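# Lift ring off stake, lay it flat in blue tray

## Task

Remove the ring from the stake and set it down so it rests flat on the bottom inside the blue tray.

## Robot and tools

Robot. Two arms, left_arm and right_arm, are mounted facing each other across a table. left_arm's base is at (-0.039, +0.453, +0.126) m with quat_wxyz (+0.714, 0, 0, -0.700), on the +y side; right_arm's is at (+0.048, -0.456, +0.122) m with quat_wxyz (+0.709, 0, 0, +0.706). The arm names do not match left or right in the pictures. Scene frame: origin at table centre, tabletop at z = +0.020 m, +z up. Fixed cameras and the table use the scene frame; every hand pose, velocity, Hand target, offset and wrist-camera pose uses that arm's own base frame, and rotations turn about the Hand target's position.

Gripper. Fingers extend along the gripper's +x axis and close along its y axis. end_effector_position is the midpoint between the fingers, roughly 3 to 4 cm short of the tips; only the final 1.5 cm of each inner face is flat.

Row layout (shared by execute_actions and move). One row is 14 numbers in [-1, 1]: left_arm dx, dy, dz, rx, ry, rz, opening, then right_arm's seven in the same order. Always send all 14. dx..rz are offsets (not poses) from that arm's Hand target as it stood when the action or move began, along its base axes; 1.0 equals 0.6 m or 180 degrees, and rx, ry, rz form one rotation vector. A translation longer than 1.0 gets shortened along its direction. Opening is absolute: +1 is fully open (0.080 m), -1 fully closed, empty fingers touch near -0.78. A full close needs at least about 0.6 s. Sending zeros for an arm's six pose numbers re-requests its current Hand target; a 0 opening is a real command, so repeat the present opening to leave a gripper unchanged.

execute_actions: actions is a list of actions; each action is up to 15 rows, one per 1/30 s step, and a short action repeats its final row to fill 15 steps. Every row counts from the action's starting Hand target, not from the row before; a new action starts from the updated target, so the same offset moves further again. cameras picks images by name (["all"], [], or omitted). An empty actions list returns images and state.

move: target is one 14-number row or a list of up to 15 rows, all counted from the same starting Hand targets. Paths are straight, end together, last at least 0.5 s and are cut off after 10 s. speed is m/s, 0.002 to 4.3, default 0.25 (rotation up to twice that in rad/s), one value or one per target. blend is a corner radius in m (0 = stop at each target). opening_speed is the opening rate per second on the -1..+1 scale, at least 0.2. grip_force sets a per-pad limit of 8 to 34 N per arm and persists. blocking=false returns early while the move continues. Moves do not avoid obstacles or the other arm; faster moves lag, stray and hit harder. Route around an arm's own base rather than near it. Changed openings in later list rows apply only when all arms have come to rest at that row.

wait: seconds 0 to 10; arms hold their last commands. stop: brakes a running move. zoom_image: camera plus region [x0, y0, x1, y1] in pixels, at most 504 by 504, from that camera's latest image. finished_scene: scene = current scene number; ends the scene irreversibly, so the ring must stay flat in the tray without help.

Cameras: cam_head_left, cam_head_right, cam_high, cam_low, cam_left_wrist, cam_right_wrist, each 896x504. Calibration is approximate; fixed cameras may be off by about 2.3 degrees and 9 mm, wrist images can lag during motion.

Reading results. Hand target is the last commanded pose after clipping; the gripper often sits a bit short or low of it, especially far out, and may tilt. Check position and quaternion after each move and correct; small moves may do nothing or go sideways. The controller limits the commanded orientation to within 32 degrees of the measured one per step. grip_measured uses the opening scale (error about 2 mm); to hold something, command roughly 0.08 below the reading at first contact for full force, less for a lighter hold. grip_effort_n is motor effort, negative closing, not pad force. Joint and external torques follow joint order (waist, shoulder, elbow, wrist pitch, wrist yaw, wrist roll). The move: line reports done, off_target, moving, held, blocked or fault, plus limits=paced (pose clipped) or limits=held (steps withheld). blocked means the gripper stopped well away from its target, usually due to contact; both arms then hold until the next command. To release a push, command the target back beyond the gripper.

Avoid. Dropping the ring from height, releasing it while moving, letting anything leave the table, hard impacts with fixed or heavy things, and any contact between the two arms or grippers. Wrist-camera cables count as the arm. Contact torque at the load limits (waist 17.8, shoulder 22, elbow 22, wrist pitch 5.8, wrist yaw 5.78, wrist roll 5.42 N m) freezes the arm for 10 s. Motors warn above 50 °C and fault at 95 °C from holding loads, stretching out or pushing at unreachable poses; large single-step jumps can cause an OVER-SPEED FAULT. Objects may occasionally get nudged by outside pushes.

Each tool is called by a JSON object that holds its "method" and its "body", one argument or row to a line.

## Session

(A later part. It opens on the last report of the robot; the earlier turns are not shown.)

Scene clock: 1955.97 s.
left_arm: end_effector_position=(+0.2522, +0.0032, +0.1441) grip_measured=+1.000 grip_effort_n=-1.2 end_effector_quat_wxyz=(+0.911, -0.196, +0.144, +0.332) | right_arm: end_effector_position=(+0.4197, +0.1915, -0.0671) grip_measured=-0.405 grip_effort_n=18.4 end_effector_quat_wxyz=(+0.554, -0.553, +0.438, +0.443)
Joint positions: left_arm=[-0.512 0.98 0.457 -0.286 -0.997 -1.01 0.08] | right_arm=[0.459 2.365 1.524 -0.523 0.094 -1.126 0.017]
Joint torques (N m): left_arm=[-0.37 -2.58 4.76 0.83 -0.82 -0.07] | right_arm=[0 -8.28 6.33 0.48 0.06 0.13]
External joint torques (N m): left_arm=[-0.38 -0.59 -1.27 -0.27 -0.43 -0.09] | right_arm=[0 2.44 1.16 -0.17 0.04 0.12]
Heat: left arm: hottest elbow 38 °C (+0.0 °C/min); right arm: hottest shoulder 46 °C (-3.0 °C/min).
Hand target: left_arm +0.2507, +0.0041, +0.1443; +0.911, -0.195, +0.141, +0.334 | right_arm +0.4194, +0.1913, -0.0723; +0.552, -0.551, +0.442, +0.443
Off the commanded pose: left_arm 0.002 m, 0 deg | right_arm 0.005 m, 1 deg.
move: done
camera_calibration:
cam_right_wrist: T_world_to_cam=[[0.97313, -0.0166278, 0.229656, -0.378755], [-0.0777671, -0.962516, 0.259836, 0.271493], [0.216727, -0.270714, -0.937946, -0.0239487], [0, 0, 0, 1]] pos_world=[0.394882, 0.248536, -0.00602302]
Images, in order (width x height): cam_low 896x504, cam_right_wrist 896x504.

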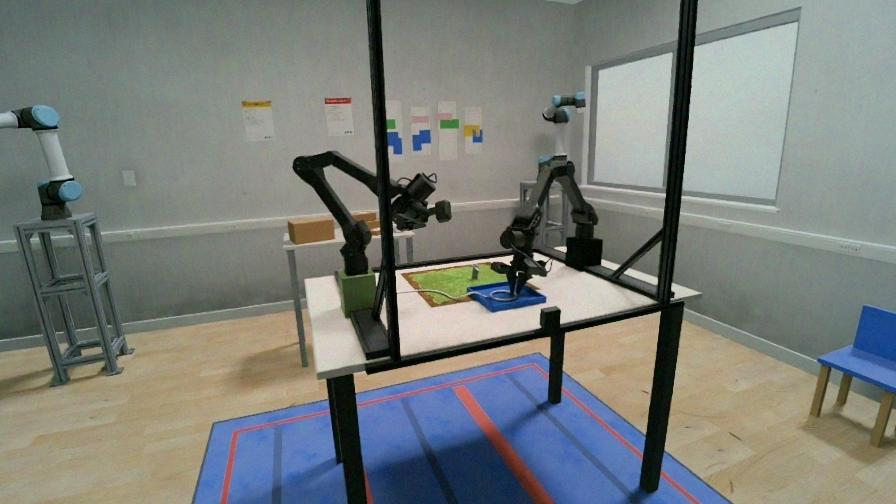

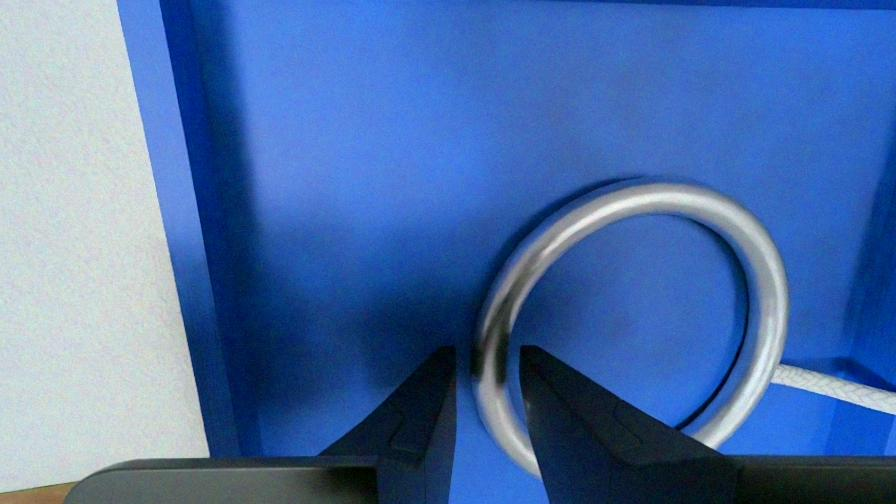

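{"method": "move", "body": {
  "target": [
    [0,0,0,0,0,0,1.0,0.0,0,0.003,0,0,0,-0.2],
    [0,0,0,0,0,0,1.0,-0.006,0,0.06,0,0,0,-0.2],
    [0,0,0,0,0,0,1.0,-0.02,0,0.2,0,0,0,-0.2]
  ],
  "speed": [0.03,0.06,0.15],
  "blend": [0,0.01,0],
  "opening_speed": 0.5,
  "cameras": ["all"]
}}

Scene clock: 1973.77 s.
left_arm: end_effector_position=(+0.2522, +0.0032, +0.1441) grip_measured=+1.000 grip_effort_n=-0.7 end_effector_quat_wxyz=(+0.911, -0.196, +0.144, +0.332) | right_arm: end_effector_position=(+0.4057, +0.1900, +0.0422) grip_measured=-0.204 grip_effort_n=17.9 end_effector_quat_wxyz=(+0.547, -0.550, +0.446, +0.447)
Joint positions: left_arm=[-0.512 0.98 0.457 -0.286 -0.997 -1.01 0.08] | right_arm=[0.47 2.154 1.641 -0.876 0.094 -1.115 0.026]
Joint torques (N m): left_arm=[-0.35 -2.63 4.7 0.84 -0.81 -0.08] | right_arm=[0.16 -10.54 7.21 0.41 0.14 0.18]
External joint torques (N m): left_arm=[-0.34 -0.64 -1.33 -0.26 -0.42 -0.1] | right_arm=[0.15 -0.44 1.34 -0.23 0.13 0.17]
Heat: left arm: hottest elbow 38 °C (+0.0 °C/min); right arm: hottest shoulder 47 °C (-2.0 °C/min).
Hand target: left_arm +0.2507, +0.0041, +0.1443; +0.911, -0.195, +0.141, +0.334 | right_arm +0.4075, +0.1913, +0.0479; +0.552, -0.551, +0.442, +0.443
Off the commanded pose: left_arm 0.002 m, 0 deg | right_arm 0.006 m, 1 deg.
move: done
camera_calibration:
cam_left_wrist: T_world_to_cam=[[0.690221, -0.679721, 0.248141, -0.193137], [-0.272529, -0.56187, -0.781045, 0.227523], [0.670316, 0.471468, -0.573058, -0.012388], [0, 0, 0, 1]] pos_world=[0.203618, 0.00239964, 0.218532]
cam_right_wrist: T_world_to_cam=[[0.977884, -0.0144701, 0.208647, -0.391671], [-0.0718275, -0.960163, 0.270051, 0.237309], [0.196427, -0.279066, -0.939967, 0.0911446], [0, 0, 0, 1]] pos_world=[0.382151, 0.247623, 0.103308]

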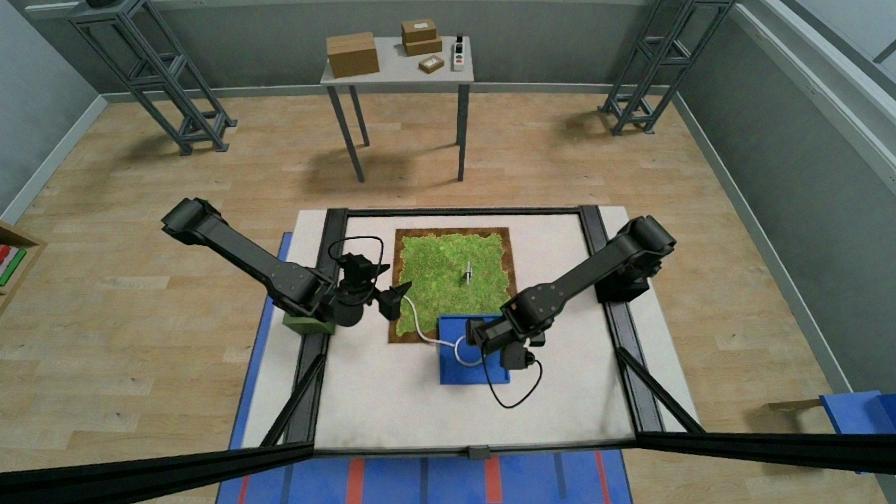

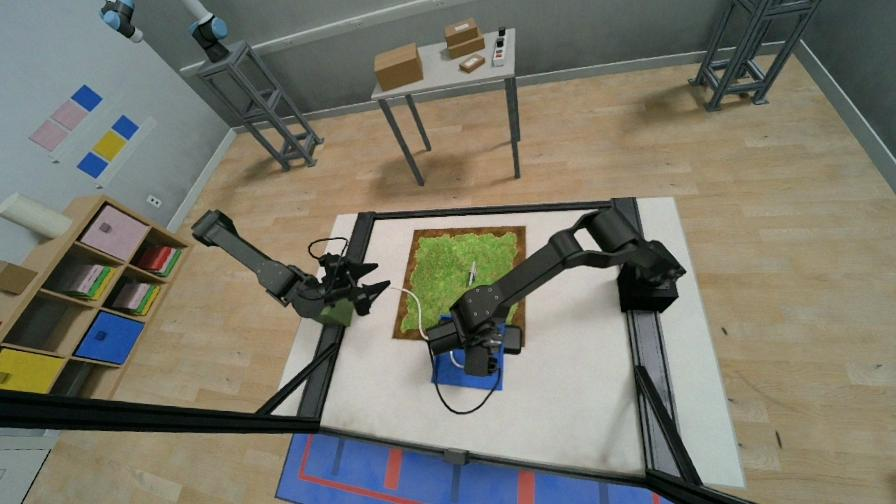

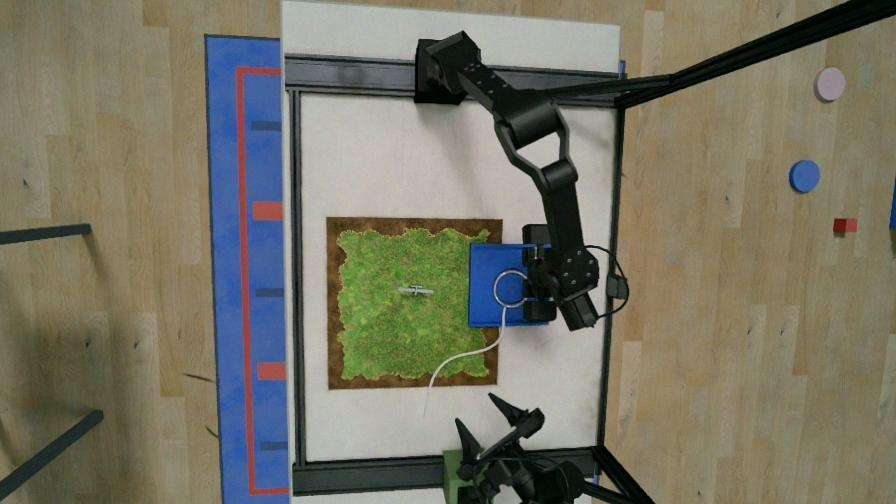

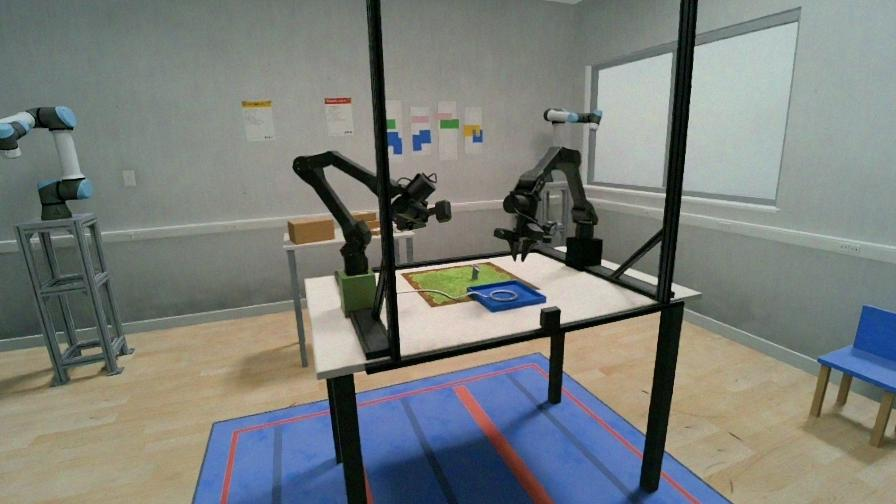

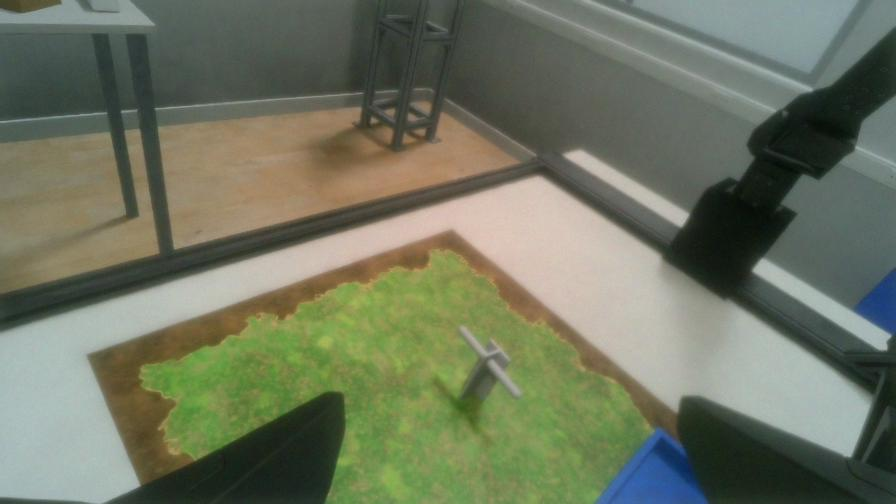

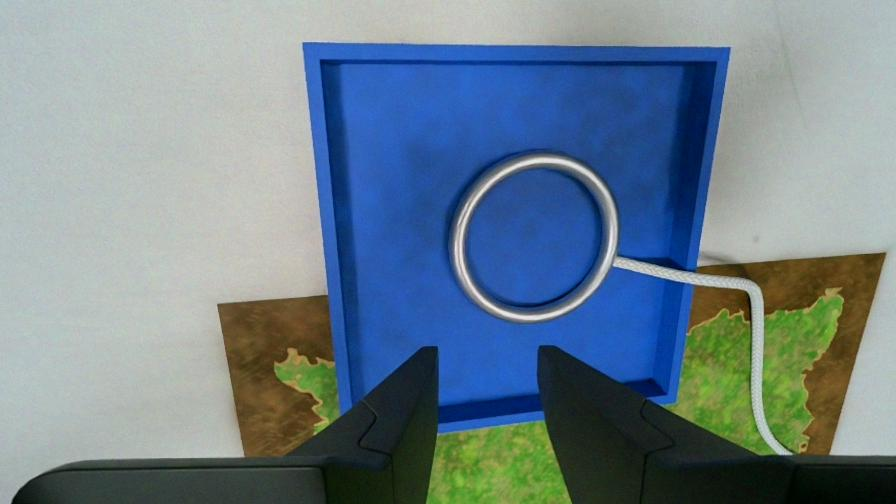

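{"method": "move", "body": {
  "target": [
    [0,0,0,0,0,0,1.0,0.02,-0.2,0.0,0,0.035,0,-0.333],
    [0,0,0,0,0,0,1.0,0.022,-0.435,-0.025,0,0.0695,0,-0.333]
  ],
  "speed": 0.2,
  "blend": [0.03,0],
  "cameras": ["cam_right_wrist","cam_low","cam_high"]
}}

Scene clock: 2120.50 s.
left_arm: end_effector_position=(+0.2522, +0.0032, +0.1441) grip_measured=+1.000 grip_effort_n=-0.7 end_effector_quat_wxyz=(+0.911, -0.196, +0.144, +0.332) | right_arm: end_effector_position=(+0.4194, -0.0702, +0.0367) grip_measured=-0.329 grip_effort_n=-15.6 end_effector_quat_wxyz=(+0.503, -0.501, +0.501, +0.495)
Joint positions: left_arm=[-0.512 0.98 0.457 -0.286 -0.997 -1.01 0.08] | right_arm=[-0.165 2.214 1.735 -1.083 0.003 -1.728 0.02]
Joint torques (N m): left_arm=[-0.33 -2.6 4.74 0.84 -0.81 -0.09] | right_arm=[0.03 -7.92 7.02 0.02 -0.26 -0.24]
External joint torques (N m): left_arm=[-0.31 -0.6 -1.32 -0.27 -0.43 -0.1] | right_arm=[-0.05 2.21 1.51 -0.26 -0.2 -0.24]
Heat: left arm: hottest elbow 38 °C (+0.0 °C/min); right arm: hottest shoulder 61 °C (+1.0 °C/min). Fold the right arm in close to its base, or ease its load, before you think long.
Hand target: left_arm +0.2507, +0.0041, +0.1443; +0.911, -0.195, +0.141, +0.334 | right_arm +0.4206, -0.0697, +0.0328; +0.500, -0.500, +0.500, +0.500
Off the commanded pose: left_arm 0.002 m, 0 deg | right_arm 0.004 m, 1 deg.
MOTOR HOT: joint 2 (shoulder) of the right arm reports 61 °C; the controller stops that arm at 95 °C. To cool a motor, set the load down, stop pushing, or move to a pose that needs little force.
move: done
camera_calibration:
cam_right_wrist: T_world_to_cam=[[0.999538, -0.0273569, 0.0132511, -0.410492], [-0.0299789, -0.959257, 0.28094, -0.0280251], [0.00502559, -0.281207, -0.959634, 0.0915838], [0, 0, 0, 1]] pos_world=[0.409001, -0.012359, 0.1012]
Images, in order (width x height): cam_high 896x504, cam_low 896x504, cam_right_wrist 896x504.

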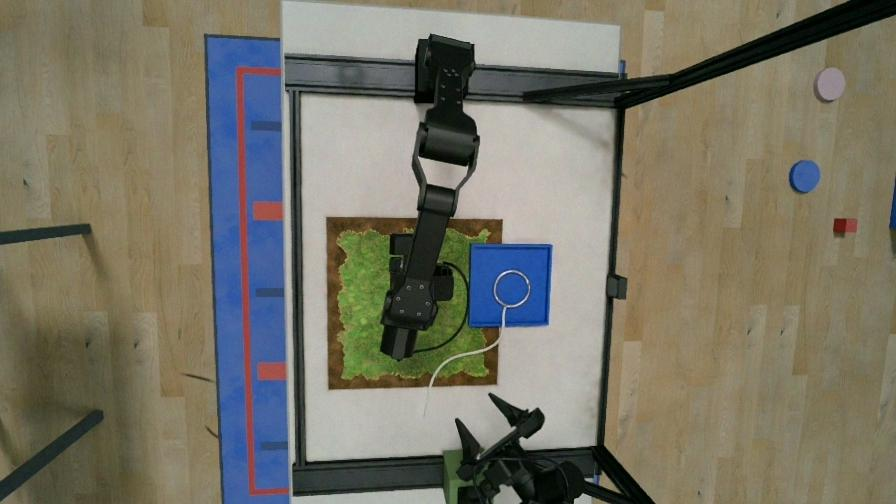

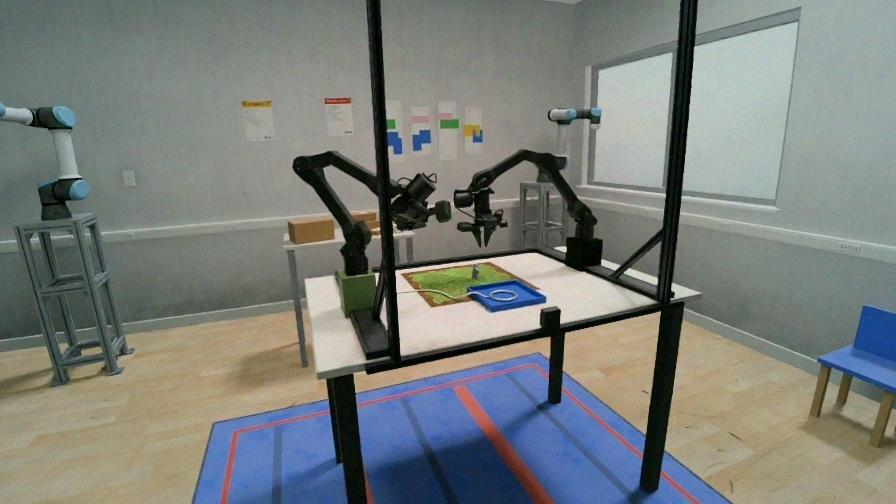

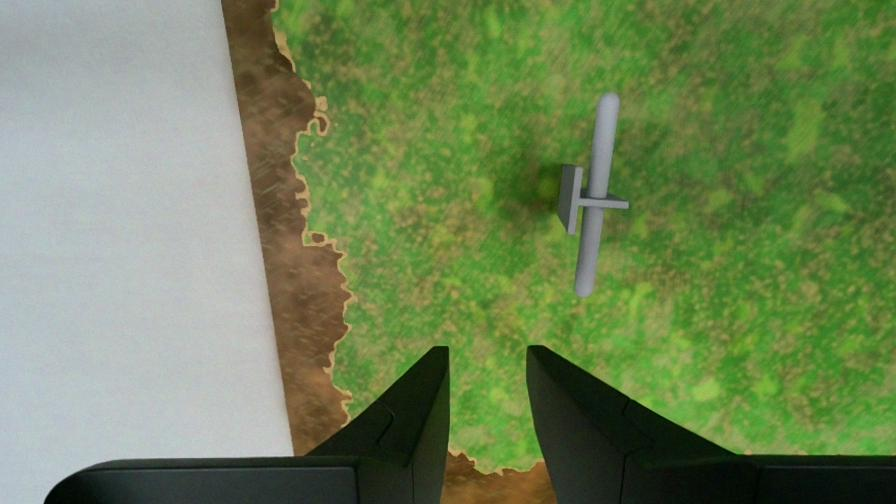

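{"method": "zoom_image", "body": {
  "camera": "cam_right_wrist",
  "region": [520, 80, 680, 310]
}}

Scaled by 2.191 from the camera's 896x504 image, which has a finer 1280x720 frame.

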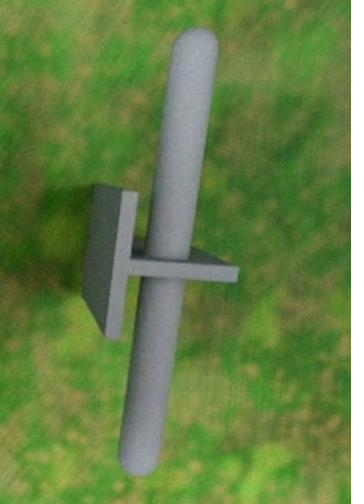

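{"method": "move", "body": {
  "target": [0,0,0,0,0,0,1.0,-0.25,0.05,0.15,0,0,0,-0.333],
  "speed": 0.2,
  "cameras": ["cam_high"]
}}

{"method": "wait", "body": {
  "seconds": 10
}}

{"method": "wait", "body": {
  "seconds": 10
}}

{"method": "wait", "body": {
  "seconds": 10
}}

Scene clock: 2269.20 s.
left_arm: end_effector_position=(+0.2522, +0.0032, +0.1441) grip_measured=+1.000 grip_effort_n=-0.7 end_effector_quat_wxyz=(+0.911, -0.196, +0.144, +0.332) | right_arm: end_effector_position=(+0.2733, -0.0413, +0.1227) grip_measured=-0.329 grip_effort_n=-15.6 end_effector_quat_wxyz=(+0.499, -0.502, +0.500, +0.499)
Joint positions: left_arm=[-0.512 0.98 0.457 -0.286 -0.997 -1.01 0.08] | right_arm=[-0.148 1.59 1.244 -1.223 0.003 -1.722 0.02]
Joint torques (N m): left_arm=[-0.3 -2.6 4.66 0.84 -0.82 -0.07] | right_arm=[0.15 -6.46 4.92 0.02 -0.26 0.15]
External joint torques (N m): left_arm=[-0.31 -0.66 -1.3 -0.25 -0.43 -0.09] | right_arm=[0.14 -0.64 -0.75 -0.27 -0.2 0.14]
Heat: left arm: hottest elbow 38 °C (+0.0 °C/min); right arm: hottest shoulder 46 °C (-1.0 °C/min).
Hand target: left_arm +0.2507, +0.0041, +0.1443; +0.911, -0.195, +0.141, +0.334 | right_arm +0.2707, -0.0396, +0.1228; +0.500, -0.500, +0.500, +0.500
Off the commanded pose: left_arm 0.002 m, 0 deg | right_arm 0.003 m, 0 deg.
MOTOR HOT: cleared for the motors of the right arm.
move: done
Images, in order (width x height): cam_high 896x504.

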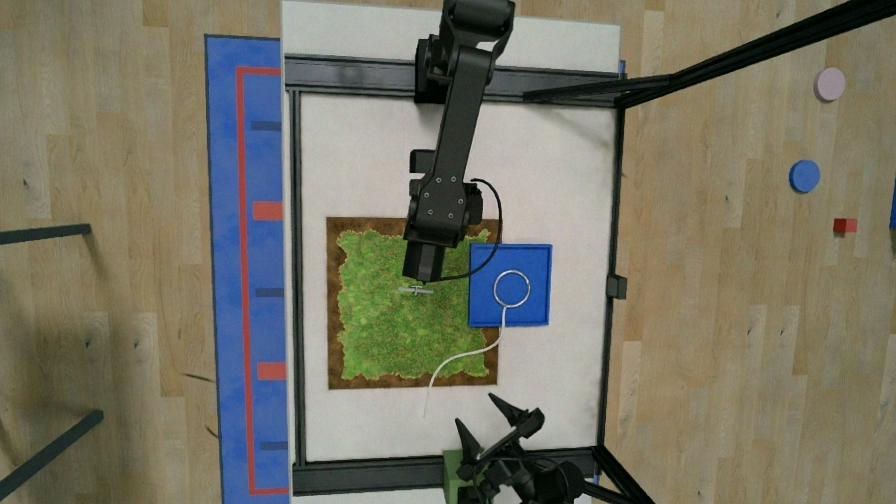

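Scene clock: 2279.20 s.
left_arm: end_effector_position=(+0.2522, +0.0032, +0.1441) grip_measured=+1.000 grip_effort_n=-0.7 end_effector_quat_wxyz=(+0.911, -0.196, +0.144, +0.332) | right_arm: end_effector_position=(+0.2733, -0.0413, +0.1227) grip_measured=-0.329 grip_effort_n=-15.6 end_effector_quat_wxyz=(+0.499, -0.502, +0.500, +0.499)
Joint positions: left_arm=[-0.512 0.98 0.457 -0.286 -0.997 -1.01 0.08] | right_arm=[-0.148 1.59 1.244 -1.223 0.003 -1.722 0.02]
Joint torques (N m): left_arm=[-0.36 -2.62 4.72 0.84 -0.83 -0.09] | right_arm=[0.15 -6.48 4.93 0.02 -0.26 0.14]
External joint torques (N m): left_arm=[-0.36 -0.64 -1.33 -0.27 -0.44 -0.11] | right_arm=[0.15 -0.56 -0.81 -0.26 -0.21 0.14]
Heat: left arm: hottest elbow 38 °C (+0.0 °C/min); right arm: hottest shoulder 44 °C (-3.0 °C/min).
Hand target: left_arm +0.2507, +0.0041, +0.1443; +0.911, -0.195, +0.141, +0.334 | right_arm +0.2707, -0.0397, +0.1228; +0.500, -0.500, +0.500, +0.500
Tool commands: left_gripper/opening=+1.0 right_gripper/opening=-0.333
Off the commanded pose: left_arm 0.002 m, 0 deg | right_arm 0.003 m, 0 deg.
wait: 10.00 s; at rest by 0.17 s

Scene clock: 2289.20 s.
left_arm: end_effector_position=(+0.2522, +0.0032, +0.1441) grip_measured=+1.000 grip_effort_n=-1.2 end_effector_quat_wxyz=(+0.911, -0.196, +0.144, +0.332) | right_arm: end_effector_position=(+0.2733, -0.0413, +0.1227) grip_measured=-0.329 grip_effort_n=-16.0 end_effector_quat_wxyz=(+0.499, -0.502, +0.500, +0.499)
Joint positions: left_arm=[-0.512 0.98 0.457 -0.286 -0.997 -1.01 0.08] | right_arm=[-0.148 1.59 1.244 -1.223 0.003 -1.722 0.02]
Joint torques (N m): left_arm=[-0.35 -2.64 4.72 0.84 -0.83 -0.1] | right_arm=[0.16 -6.46 4.92 0.02 -0.26 0.15]
External joint torques (N m): left_arm=[-0.34 -0.68 -1.27 -0.25 -0.45 -0.12] | right_arm=[0.16 -0.65 -0.77 -0.27 -0.21 0.15]
Heat: left arm: hottest elbow 38 °C (+0.0 °C/min); right arm: hottest shoulder 43 °C (-3.0 °C/min).
Hand target: left_arm +0.2507, +0.0041, +0.1443; +0.911, -0.195, +0.141, +0.334 | right_arm +0.2707, -0.0397, +0.1228; +0.500, -0.500, +0.500, +0.500
Tool commands: left_gripper/opening=+1.0 right_gripper/opening=-0.333
Off the commanded pose: left_arm 0.002 m, 0 deg | right_arm 0.003 m, 0 deg.
wait: 10.00 s; at rest by 0.17 s

Scene clock: 2299.20 s.
left_arm: end_effector_position=(+0.2522, +0.0032, +0.1441) grip_measured=+1.000 grip_effort_n=-0.7 end_effector_quat_wxyz=(+0.911, -0.196, +0.144, +0.332) | right_arm: end_effector_position=(+0.2733, -0.0413, +0.1227) grip_measured=-0.329 grip_effort_n=-15.6 end_effector_quat_wxyz=(+0.499, -0.502, +0.500, +0.499)
Joint positions: left_arm=[-0.512 0.98 0.457 -0.286 -0.997 -1.01 0.08] | right_arm=[-0.148 1.59 1.244 -1.223 0.003 -1.722 0.02]
Joint torques (N m): left_arm=[-0.34 -2.6 4.65 0.82 -0.84 -0.06] | right_arm=[0.15 -6.47 4.93 0.02 -0.26 0.14]
External joint torques (N m): left_arm=[-0.33 -0.65 -1.36 -0.28 -0.46 -0.07] | right_arm=[0.17 -0.71 -0.69 -0.26 -0.21 0.14]
Heat: left arm: hottest elbow 38 °C (+0.0 °C/min); right arm: hottest shoulder 42 °C (-4.1 °C/min).
Hand target: left_arm +0.2507, +0.0041, +0.1443; +0.911, -0.195, +0.141, +0.334 | right_arm +0.2707, -0.0397, +0.1228; +0.500, -0.500, +0.500, +0.500
Tool commands: left_gripper/opening=+1.0 right_gripper/opening=-0.333
Off the commanded pose: left_arm 0.002 m, 0 deg | right_arm 0.003 m, 0 deg.
wait: 10.00 s; at rest by 0.17 s

{"method": "move", "body": {
  "target": [0,0,0,0,0,0,1.0,0.4155,-0.0505,-0.138,0,0,0,-0.333],
  "speed": 0.2,
  "cameras": ["cam_right_wrist"]
}}

{"method": "zoom_image", "body": {
  "camera": "cam_right_wrist",
  "region": [260, 80, 460, 310]
}}

Scene clock: 2323.63 s.
left_arm: end_effector_position=(+0.2522, +0.0032, +0.1441) grip_measured=+1.000 grip_effort_n=-0.7 end_effector_quat_wxyz=(+0.911, -0.196, +0.144, +0.332) | right_arm: end_effector_position=(+0.5176, -0.0712, +0.0455) grip_measured=-0.329 grip_effort_n=-15.6 end_effector_quat_wxyz=(+0.529, -0.542, +0.467, +0.457)
Joint positions: left_arm=[-0.512 0.98 0.457 -0.286 -0.997 -1.01 0.08] | right_arm=[-0.136 2.543 2.339 -1.218 0.003 -1.71 0.02]
Joint torques (N m): left_arm=[-0.32 -2.56 4.74 0.84 -0.82 -0.08] | right_arm=[0.13 -9.77 7.46 0.63 -0.23 0.15]
External joint torques (N m): left_arm=[-0.3 -0.58 -1.29 -0.27 -0.44 -0.1] | right_arm=[0.21 2.54 1.51 0.09 -0.18 0.15]
Heat: left arm: hottest elbow 38 °C (+0.0 °C/min); right arm: hottest shoulder 41 °C (-5.0 °C/min).
Hand target: left_arm +0.2507, +0.0041, +0.1443; +0.911, -0.195, +0.141, +0.334 | right_arm +0.5199, -0.0698, +0.0399; +0.500, -0.500, +0.500, +0.500
Off the commanded pose: left_arm 0.002 m, 0 deg | right_arm 0.006 m, 8 deg.
joint sent to its limit (right arm) — joint 3 (elbow), upper limit, where the elbow is as straight as it goes. The joint targets are off in orientation, not in position.
move: off_target (right_arm)
camera_calibration:
cam_right_wrist: T_world_to_cam=[[0.988376, -0.0144562, 0.15134, -0.508309], [-0.0588984, -0.954138, 0.293516, -0.0136391], [0.140156, -0.299018, -0.943899, 0.0272963], [0, 0, 0, 1]] pos_world=[0.497771, -0.0121997, 0.106696]
Images, in order (width x height): cam_right_wrist 896x504.

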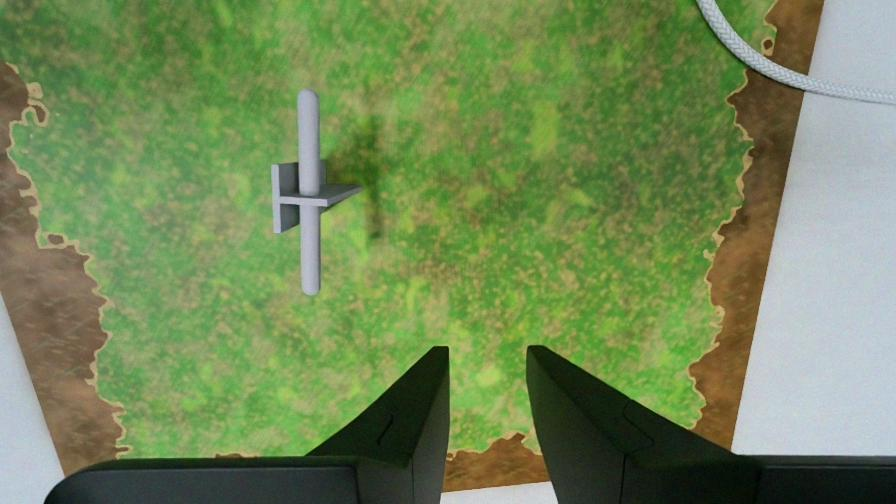

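Scaled by 2.191 from the camera's 896x504 image, which has a finer 1280x720 frame.

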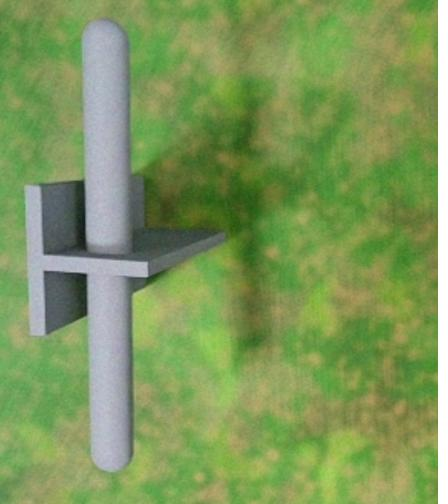

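{"method": "move", "body": {
  "target": [0,0,0,0,0,0,1.0,-0.1667,-0.008,-0.0583,0,0,0,-0.333],
  "speed": 0.15,
  "cameras": ["cam_right_wrist","cam_low"]
}}

{"method": "zoom_image", "body": {
  "camera": "cam_right_wrist",
  "region": [500, 60, 700, 320]
}}

{"method": "zoom_image", "body": {
  "camera": "cam_low",
  "region": [455, 245, 505, 295]
}}

Scene clock: 2438.30 s.
left_arm: end_effector_position=(+0.2522, +0.0032, +0.1441) grip_measured=+1.000 grip_effort_n=-0.7 end_effector_quat_wxyz=(+0.911, -0.196, +0.144, +0.332) | right_arm: end_effector_position=(+0.4208, -0.0749, +0.0014) grip_measured=-0.329 grip_effort_n=-15.6 end_effector_quat_wxyz=(+0.499, -0.497, +0.504, +0.500)
Joint positions: left_arm=[-0.512 0.98 0.457 -0.286 -0.997 -1.01 0.08] | right_arm=[-0.175 2.277 1.694 -0.995 0.003 -1.74 0.02]
Joint torques (N m): left_arm=[-0.36 -2.64 4.8 0.85 -0.84 -0.08] | right_arm=[-0.28 -11.52 4.59 0.3 -0.25 -0.24]
External joint torques (N m): left_arm=[-0.35 -0.68 -1.24 -0.26 -0.46 -0.1] | right_arm=[-0.26 -1.06 -0.83 0.03 -0.21 -0.24]
Heat: left arm: hottest elbow 38 °C (+0.0 °C/min); right arm: hottest shoulder 47 °C (+3.0 °C/min).
Hand target: left_arm +0.2507, +0.0041, +0.1443; +0.911, -0.195, +0.141, +0.334 | right_arm +0.4200, -0.0747, +0.0050; +0.500, -0.500, +0.500, +0.500
Off the commanded pose: left_arm 0.002 m, 0 deg | right_arm 0.004 m, 1 deg.
move: done
camera_calibration:
cam_right_wrist: T_world_to_cam=[[0.999663, -0.0259009, -0.00187413, -0.411467], [-0.0243504, -0.960001, 0.278935, -0.0249014], [-0.00902386, -0.278796, -0.960308, 0.0624264], [0, 0, 0, 1]] pos_world=[0.411285, -0.0171586, 0.0661233]
Images, in order (width x height): cam_low 896x504, cam_right_wrist 896x504.

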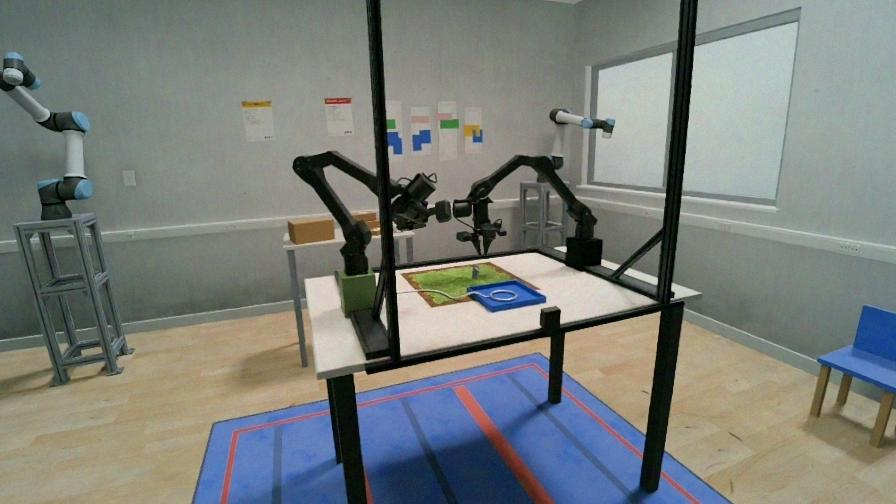

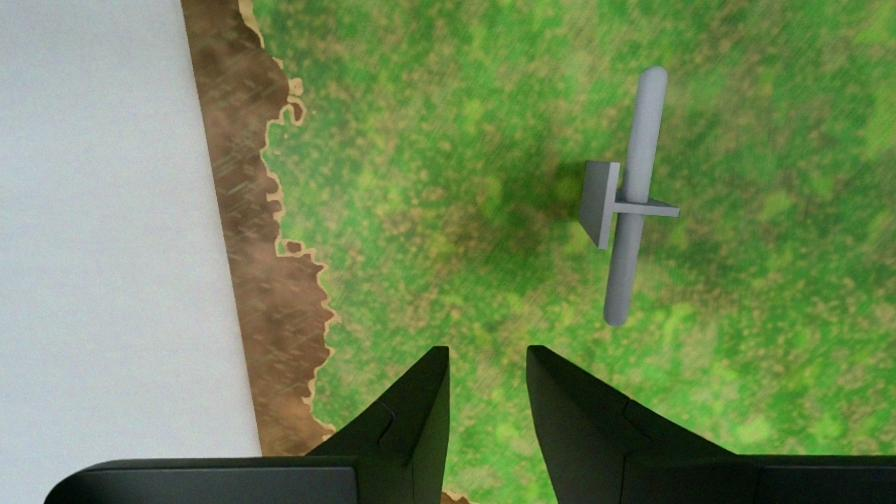

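Scaled by 1.938 from the camera's 896x504 image, which has a finer 1280x720 frame.

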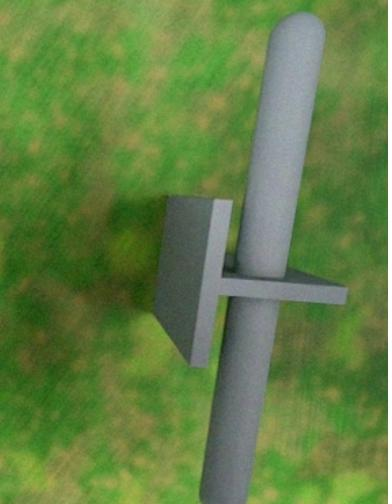

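Scaled by 10.080 from the camera's 896x504 image, which has a finer 1280x720 frame.

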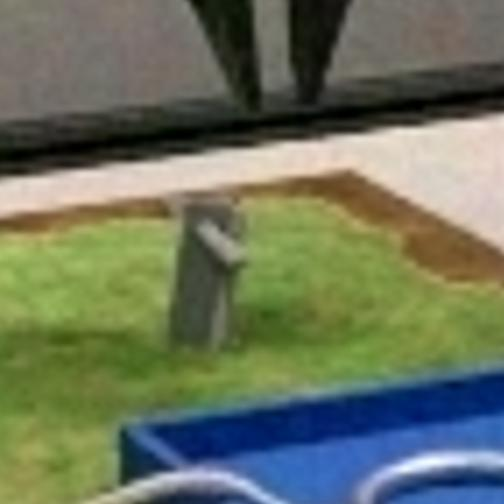

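{"method": "move", "body": {
  "target": [0,0,0,0,0,0,1.0,-0.25,0.05,0.2,0,0,0,-0.333],
  "speed": 0.2
}}

{"method": "wait", "body": {
  "seconds": 10
}}

{"method": "wait", "body": {
  "seconds": 10,
  "cameras": ["cam_high"]
}}

Scene clock: 2583.03 s.
left_arm: end_effector_position=(+0.2522, +0.0032, +0.1441) grip_measured=+1.000 grip_effort_n=-0.7 end_effector_quat_wxyz=(+0.911, -0.196, +0.144, +0.332) | right_arm: end_effector_position=(+0.2725, -0.0464, +0.1251) grip_measured=-0.329 grip_effort_n=-15.6 end_effector_quat_wxyz=(+0.499, -0.502, +0.500, +0.499)
Joint positions: left_arm=[-0.512 0.98 0.457 -0.286 -0.997 -1.01 0.08] | right_arm=[-0.167 1.588 1.252 -1.231 0.003 -1.74 0.02]
Joint torques (N m): left_arm=[-0.35 -2.64 4.72 0.85 -0.82 -0.07] | right_arm=[0.15 -6.36 4.94 0.01 -0.27 0.11]
External joint torques (N m): left_arm=[-0.35 -0.61 -1.39 -0.28 -0.43 -0.08] | right_arm=[0.15 -0.53 -0.78 -0.29 -0.21 0.1]
Heat: left arm: hottest elbow 38 °C (+0.0 °C/min); right arm: hottest shoulder 66 °C (+1.0 °C/min). Fold the right arm in close to its base, or ease its load, before you think long.
Hand target: left_arm +0.2507, +0.0041, +0.1443; +0.911, -0.195, +0.141, +0.334 | right_arm +0.2699, -0.0447, +0.1250; +0.500, -0.500, +0.500, +0.500
Off the commanded pose: left_arm 0.002 m, 0 deg | right_arm 0.003 m, 0 deg.
MOTOR HOT: joint 2 (shoulder) of the right arm reports 66 °C; the controller stops that arm at 95 °C. To cool a motor, set the load down, stop pushing, or move to a pose that needs little force.
move: done

Scene clock: 2593.03 s.
left_arm: end_effector_position=(+0.2522, +0.0032, +0.1441) grip_measured=+1.000 grip_effort_n=-0.7 end_effector_quat_wxyz=(+0.911, -0.196, +0.144, +0.332) | right_arm: end_effector_position=(+0.2725, -0.0464, +0.1251) grip_measured=-0.329 grip_effort_n=-15.6 end_effector_quat_wxyz=(+0.499, -0.502, +0.500, +0.499)
Joint positions: left_arm=[-0.512 0.98 0.457 -0.286 -0.997 -1.01 0.08] | right_arm=[-0.167 1.588 1.252 -1.232 0.003 -1.74 0.02]
Joint torques (N m): left_arm=[-0.35 -2.56 4.72 0.84 -0.83 -0.09] | right_arm=[0.16 -6.37 4.94 0.02 -0.26 0.11]
External joint torques (N m): left_arm=[-0.34 -0.59 -1.33 -0.27 -0.45 -0.1] | right_arm=[0.17 -0.57 -0.75 -0.27 -0.21 0.11]
Heat: left arm: hottest elbow 38 °C (+0.0 °C/min); right arm: hottest shoulder 61 °C (-4.1 °C/min). Fold the right arm in close to its base, or ease its load, before you think long.
Hand target: left_arm +0.2507, +0.0041, +0.1443; +0.911, -0.195, +0.141, +0.334 | right_arm +0.2699, -0.0447, +0.1250; +0.500, -0.500, +0.500, +0.500
Tool commands: left_gripper/opening=+1.0 right_gripper/opening=-0.333
Off the commanded pose: left_arm 0.002 m, 0 deg | right_arm 0.003 m, 0 deg.
MOTOR HOT: still on. Joint 2 (shoulder) of the right arm reports 61 °C.
wait: 10.00 s; at rest by 0.17 s

Scene clock: 2603.03 s.
left_arm: end_effector_position=(+0.2522, +0.0032, +0.1441) grip_measured=+1.000 grip_effort_n=-0.7 end_effector_quat_wxyz=(+0.911, -0.196, +0.144, +0.332) | right_arm: end_effector_position=(+0.2725, -0.0464, +0.1251) grip_measured=-0.329 grip_effort_n=-16.0 end_effector_quat_wxyz=(+0.499, -0.502, +0.500, +0.499)
Joint positions: left_arm=[-0.512 0.98 0.457 -0.286 -0.997 -1.01 0.08] | right_arm=[-0.167 1.588 1.252 -1.232 0.003 -1.74 0.02]
Joint torques (N m): left_arm=[-0.28 -2.59 4.69 0.84 -0.82 -0.07] | right_arm=[0.15 -6.38 4.93 0.02 -0.27 0.11]
External joint torques (N m): left_arm=[-0.27 -0.62 -1.35 -0.27 -0.44 -0.08] | right_arm=[0.17 -0.53 -0.77 -0.27 -0.22 0.11]
Heat: left arm: hottest elbow 38 °C (+0.0 °C/min); right arm: hottest shoulder 57 °C (-9.1 °C/min). Fold the right arm in close to its base, or ease its load, before you think long.
Hand target: left_arm +0.2507, +0.0041, +0.1443; +0.911, -0.195, +0.141, +0.334 | right_arm +0.2699, -0.0447, +0.1250; +0.500, -0.500, +0.500, +0.500
Tool commands: left_gripper/opening=+1.0 right_gripper/opening=-0.333
Off the commanded pose: left_arm 0.002 m, 0 deg | right_arm 0.003 m, 0 deg.
MOTOR HOT: still on. Joint 2 (shoulder) of the right arm reports 57 °C.
wait: 10.00 s; at rest by 0.17 s
Images, in order (width x height): cam_high 896x504.

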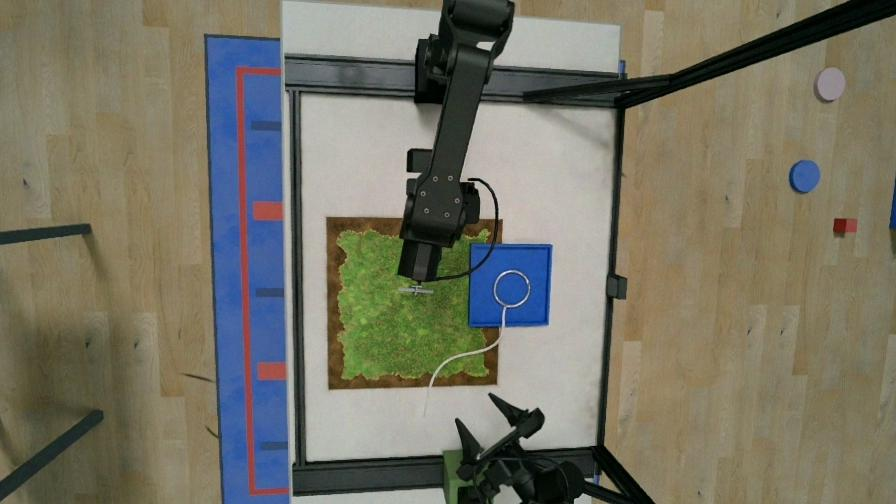

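{"method": "execute_actions", "body": {
  "actions": [],
  "cameras": ["cam_high"]
}}

Scene clock: 2798.67 s.
left_arm: end_effector_position=(+0.2522, +0.0032, +0.1441) grip_measured=+1.000 grip_effort_n=-0.7 end_effector_quat_wxyz=(+0.911, -0.196, +0.144, +0.332) | right_arm: end_effector_position=(+0.2725, -0.0464, +0.1251) grip_measured=-0.329 grip_effort_n=-16.0 end_effector_quat_wxyz=(+0.499, -0.502, +0.500, +0.499)
Joint positions: left_arm=[-0.512 0.98 0.457 -0.286 -0.997 -1.01 0.08] | right_arm=[-0.167 1.588 1.252 -1.232 0.003 -1.74 0.02]
Joint velocities: within noise
Joint torques (N m): left_arm=[-0.35 -2.6 4.73 0.85 -0.84 -0.08] | right_arm=[0.16 -6.38 4.94 0.02 -0.26 0.1]
External joint torques (N m): left_arm=[-0.36 -0.61 -1.3 -0.25 -0.46 -0.09] | right_arm=[0.14 -0.57 -0.73 -0.26 -0.21 0.1]
Heat: left arm: hottest elbow 38 °C (+0.0 °C/min); right arm: hottest shoulder 41 °C (-1.0 °C/min).
Hand target: left_arm +0.2507, +0.0041, +0.1443; +0.911, -0.195, +0.141, +0.334 | right_arm +0.2699, -0.0447, +0.1250; +0.500, -0.500, +0.500, +0.500
Tool commands: left_gripper/opening=+1.0 right_gripper/opening=-0.333
Off the commanded pose: left_arm 0.002 m, 0 deg | right_arm 0.003 m, 0 deg.
MOTOR HOT: cleared for the motors of the right arm.
Images, in order (width x height): cam_high 896x504.

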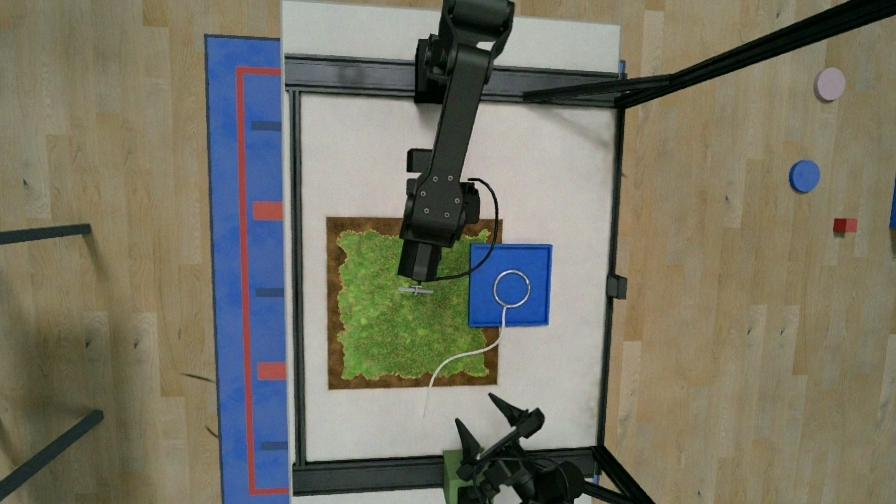

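{"method": "move", "body": {
  "target": [0.2238, -0.1318, -0.1738, -0.3115, 0.2162, 0.1792, -0.333, 0, 0, 0, 0, 0, 0, -0.333],
  "speed": 0.15,
  "cameras": ["cam_left_wrist"]
}}

Scene clock: 2839.00 s.
left_arm: end_effector_position=(+0.3831, -0.0747, +0.0401) grip_measured=-0.330 grip_effort_n=-15.1 end_effector_quat_wxyz=(+0.504, -0.497, +0.500, +0.499) | right_arm: end_effector_position=(+0.2725, -0.0464, +0.1251) grip_measured=-0.329 grip_effort_n=-15.6 end_effector_quat_wxyz=(+0.499, -0.502, +0.500, +0.499)
Joint positions: left_arm=[-0.195 2.083 1.54 -1.027 -0.006 -1.759 0.02] | right_arm=[-0.167 1.588 1.252 -1.232 0.003 -1.74 0.02]
Joint torques (N m): left_arm=[-0.06 -7.58 5.5 -0.17 0.23 -0.12] | right_arm=[0.17 -6.38 4.94 0.02 -0.26 0.11]
External joint torques (N m): left_arm=[-0.06 1.27 0.22 -0.46 0.28 -0.12] | right_arm=[0.18 -0.56 -0.71 -0.25 -0.21 0.11]
Heat: left arm: hottest elbow 39 °C (+1.0 °C/min); right arm: hottest shoulder 40 °C (-1.0 °C/min).
Hand target: left_arm +0.3849, -0.0750, +0.0399; +0.500, -0.500, +0.500, +0.500 | right_arm +0.2699, -0.0447, +0.1250; +0.500, -0.500, +0.500, +0.500
Off the commanded pose: left_arm 0.002 m, 1 deg | right_arm 0.003 m, 0 deg.
move: done
camera_calibration:
cam_left_wrist: T_world_to_cam=[[0.999303, -0.0036218, -0.0371632, -0.367094], [0.0037533, -0.9805, 0.196481, -0.03816], [-0.0371501, -0.196484, -0.979803, 0.114395], [0, 0, 0, 1]] pos_world=[0.371232, -0.0162685, 0.10594]
Images, in order (width x height): cam_left_wrist 896x504.

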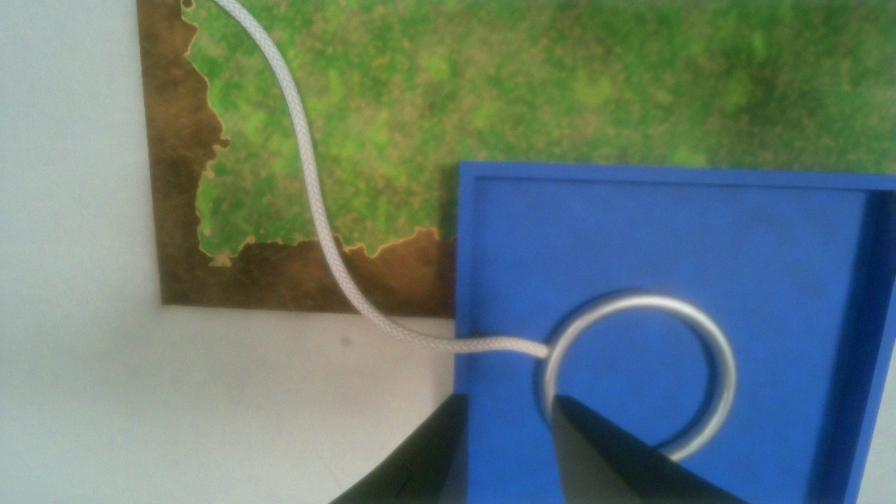

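{"method": "move", "body": {
  "target": [0.0523, -0.0725, -0.1333, 0, 0, 0, -0.333, 0, 0, 0, 0, 0, 0, -0.333],
  "speed": 0.15,
  "cameras": ["cam_left_wrist"]
}}

Scene clock: 2878.23 s.
left_arm: end_effector_position=(+0.4141, -0.1168, -0.0394) grip_measured=-0.330 grip_effort_n=-15.1 end_effector_quat_wxyz=(+0.502, -0.497, +0.500, +0.501) | right_arm: end_effector_position=(+0.2725, -0.0464, +0.1251) grip_measured=-0.329 grip_effort_n=-15.6 end_effector_quat_wxyz=(+0.499, -0.502, +0.500, +0.499)
Joint positions: left_arm=[-0.277 2.35 1.647 -0.873 -0.005 -1.843 0.02] | right_arm=[-0.167 1.588 1.252 -1.232 0.003 -1.74 0.02]
Joint torques (N m): left_arm=[0.07 -8.71 5 0.21 0.15 -0.13] | right_arm=[0.15 -6.37 4.94 0.02 -0.26 0.11]
External joint torques (N m): left_arm=[0.13 1.37 0.04 -0.08 0.2 -0.13] | right_arm=[0.13 -0.56 -0.73 -0.27 -0.2 0.11]
Heat: left arm: hottest elbow 40 °C (+2.0 °C/min); right arm: hottest shoulder 40 °C (-1.0 °C/min).
Hand target: left_arm +0.4163, -0.1185, -0.0399; +0.500, -0.500, +0.500, +0.500 | right_arm +0.2699, -0.0447, +0.1250; +0.500, -0.500, +0.500, +0.500
Off the commanded pose: left_arm 0.003 m, 0 deg | right_arm 0.003 m, 0 deg.
move: done
camera_calibration:
cam_left_wrist: T_world_to_cam=[[0.999132, -0.000547149, -0.0416551, -0.400998], [0.00764846, -0.980507, 0.196334, -0.0655267], [-0.0409506, -0.196482, -0.979652, 0.0310187], [0, 0, 0, 1]] pos_world=[0.402421, -0.0583742, 0.026549]
Images, in order (width x height): cam_left_wrist 896x504.

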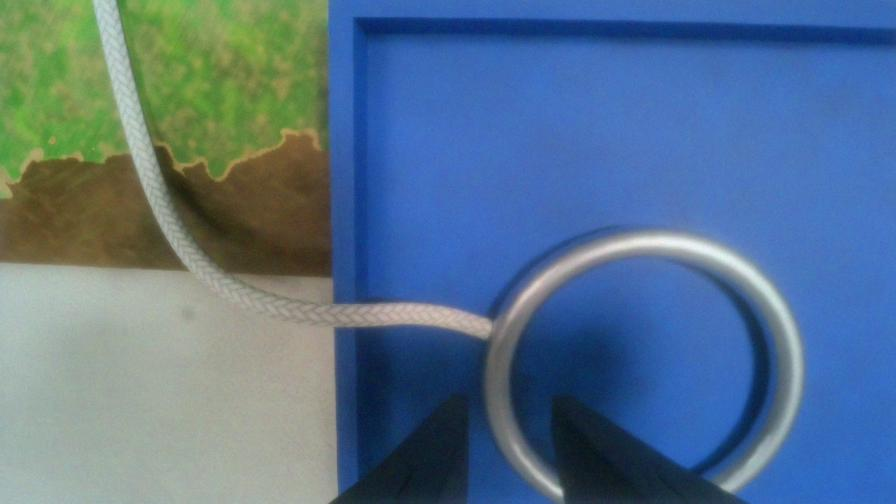

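{"method": "move", "body": {
  "target": [
    [-0.0037, -0.0067, -0.0368, 0, 0, 0, -0.333, 0, 0, 0, 0, 0, 0, -0.333],
    [-0.0037, -0.0067, -0.0585, 0, 0, 0, -0.333, 0, 0, 0, 0, 0, 0, -0.333]
  ],
  "speed": [0.08, 0.02],
  "cameras": ["cam_left_wrist"]
}}

Scene clock: 2916.60 s.
left_arm: end_effector_position=(+0.4170, -0.1214, -0.0696) grip_measured=-0.330 grip_effort_n=-15.1 end_effector_quat_wxyz=(+0.504, -0.502, +0.497, +0.497) | right_arm: end_effector_position=(+0.2725, -0.0464, +0.1251) grip_measured=-0.329 grip_effort_n=-15.6 end_effector_quat_wxyz=(+0.499, -0.502, +0.500, +0.499)
Joint positions: left_arm=[-0.285 2.411 1.623 -0.773 -0.005 -1.854 0.02] | right_arm=[-0.167 1.588 1.252 -1.232 0.003 -1.74 0.02]
Joint torques (N m): left_arm=[-0.27 -8.33 3.42 0.42 0.15 -0.12] | right_arm=[0.16 -6.39 4.95 0.02 -0.27 0.11]
External joint torques (N m): left_arm=[-0.26 1.7 -1.19 0.16 0.2 -0.12] | right_arm=[0.13 -0.65 -0.71 -0.29 -0.21 0.11]
Heat: left arm: hottest elbow 41 °C (+1.0 °C/min); right arm: hottest shoulder 39 °C (-1.0 °C/min).
Hand target: left_arm +0.4141, -0.1225, -0.0751; +0.500, -0.500, +0.500, +0.500 | right_arm +0.2699, -0.0447, +0.1250; +0.500, -0.500, +0.500, +0.500
Off the commanded pose: left_arm 0.006 m, 1 deg | right_arm 0.003 m, 0 deg.
move: done
camera_calibration:
cam_left_wrist: T_world_to_cam=[[0.999634, 0.00156075, -0.027012, -0.404042], [0.00695166, -0.979637, 0.200657, -0.0634873], [-0.0261488, -0.200772, -0.979289, -0.00612435], [0, 0, 0, 1]] pos_world=[0.404176, -0.0627935, -0.00417231]
Images, in order (width x height): cam_left_wrist 896x504.

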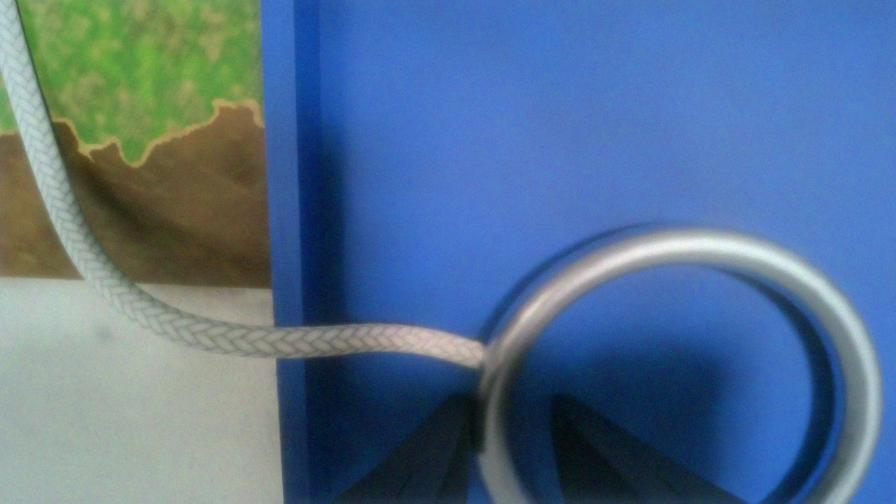

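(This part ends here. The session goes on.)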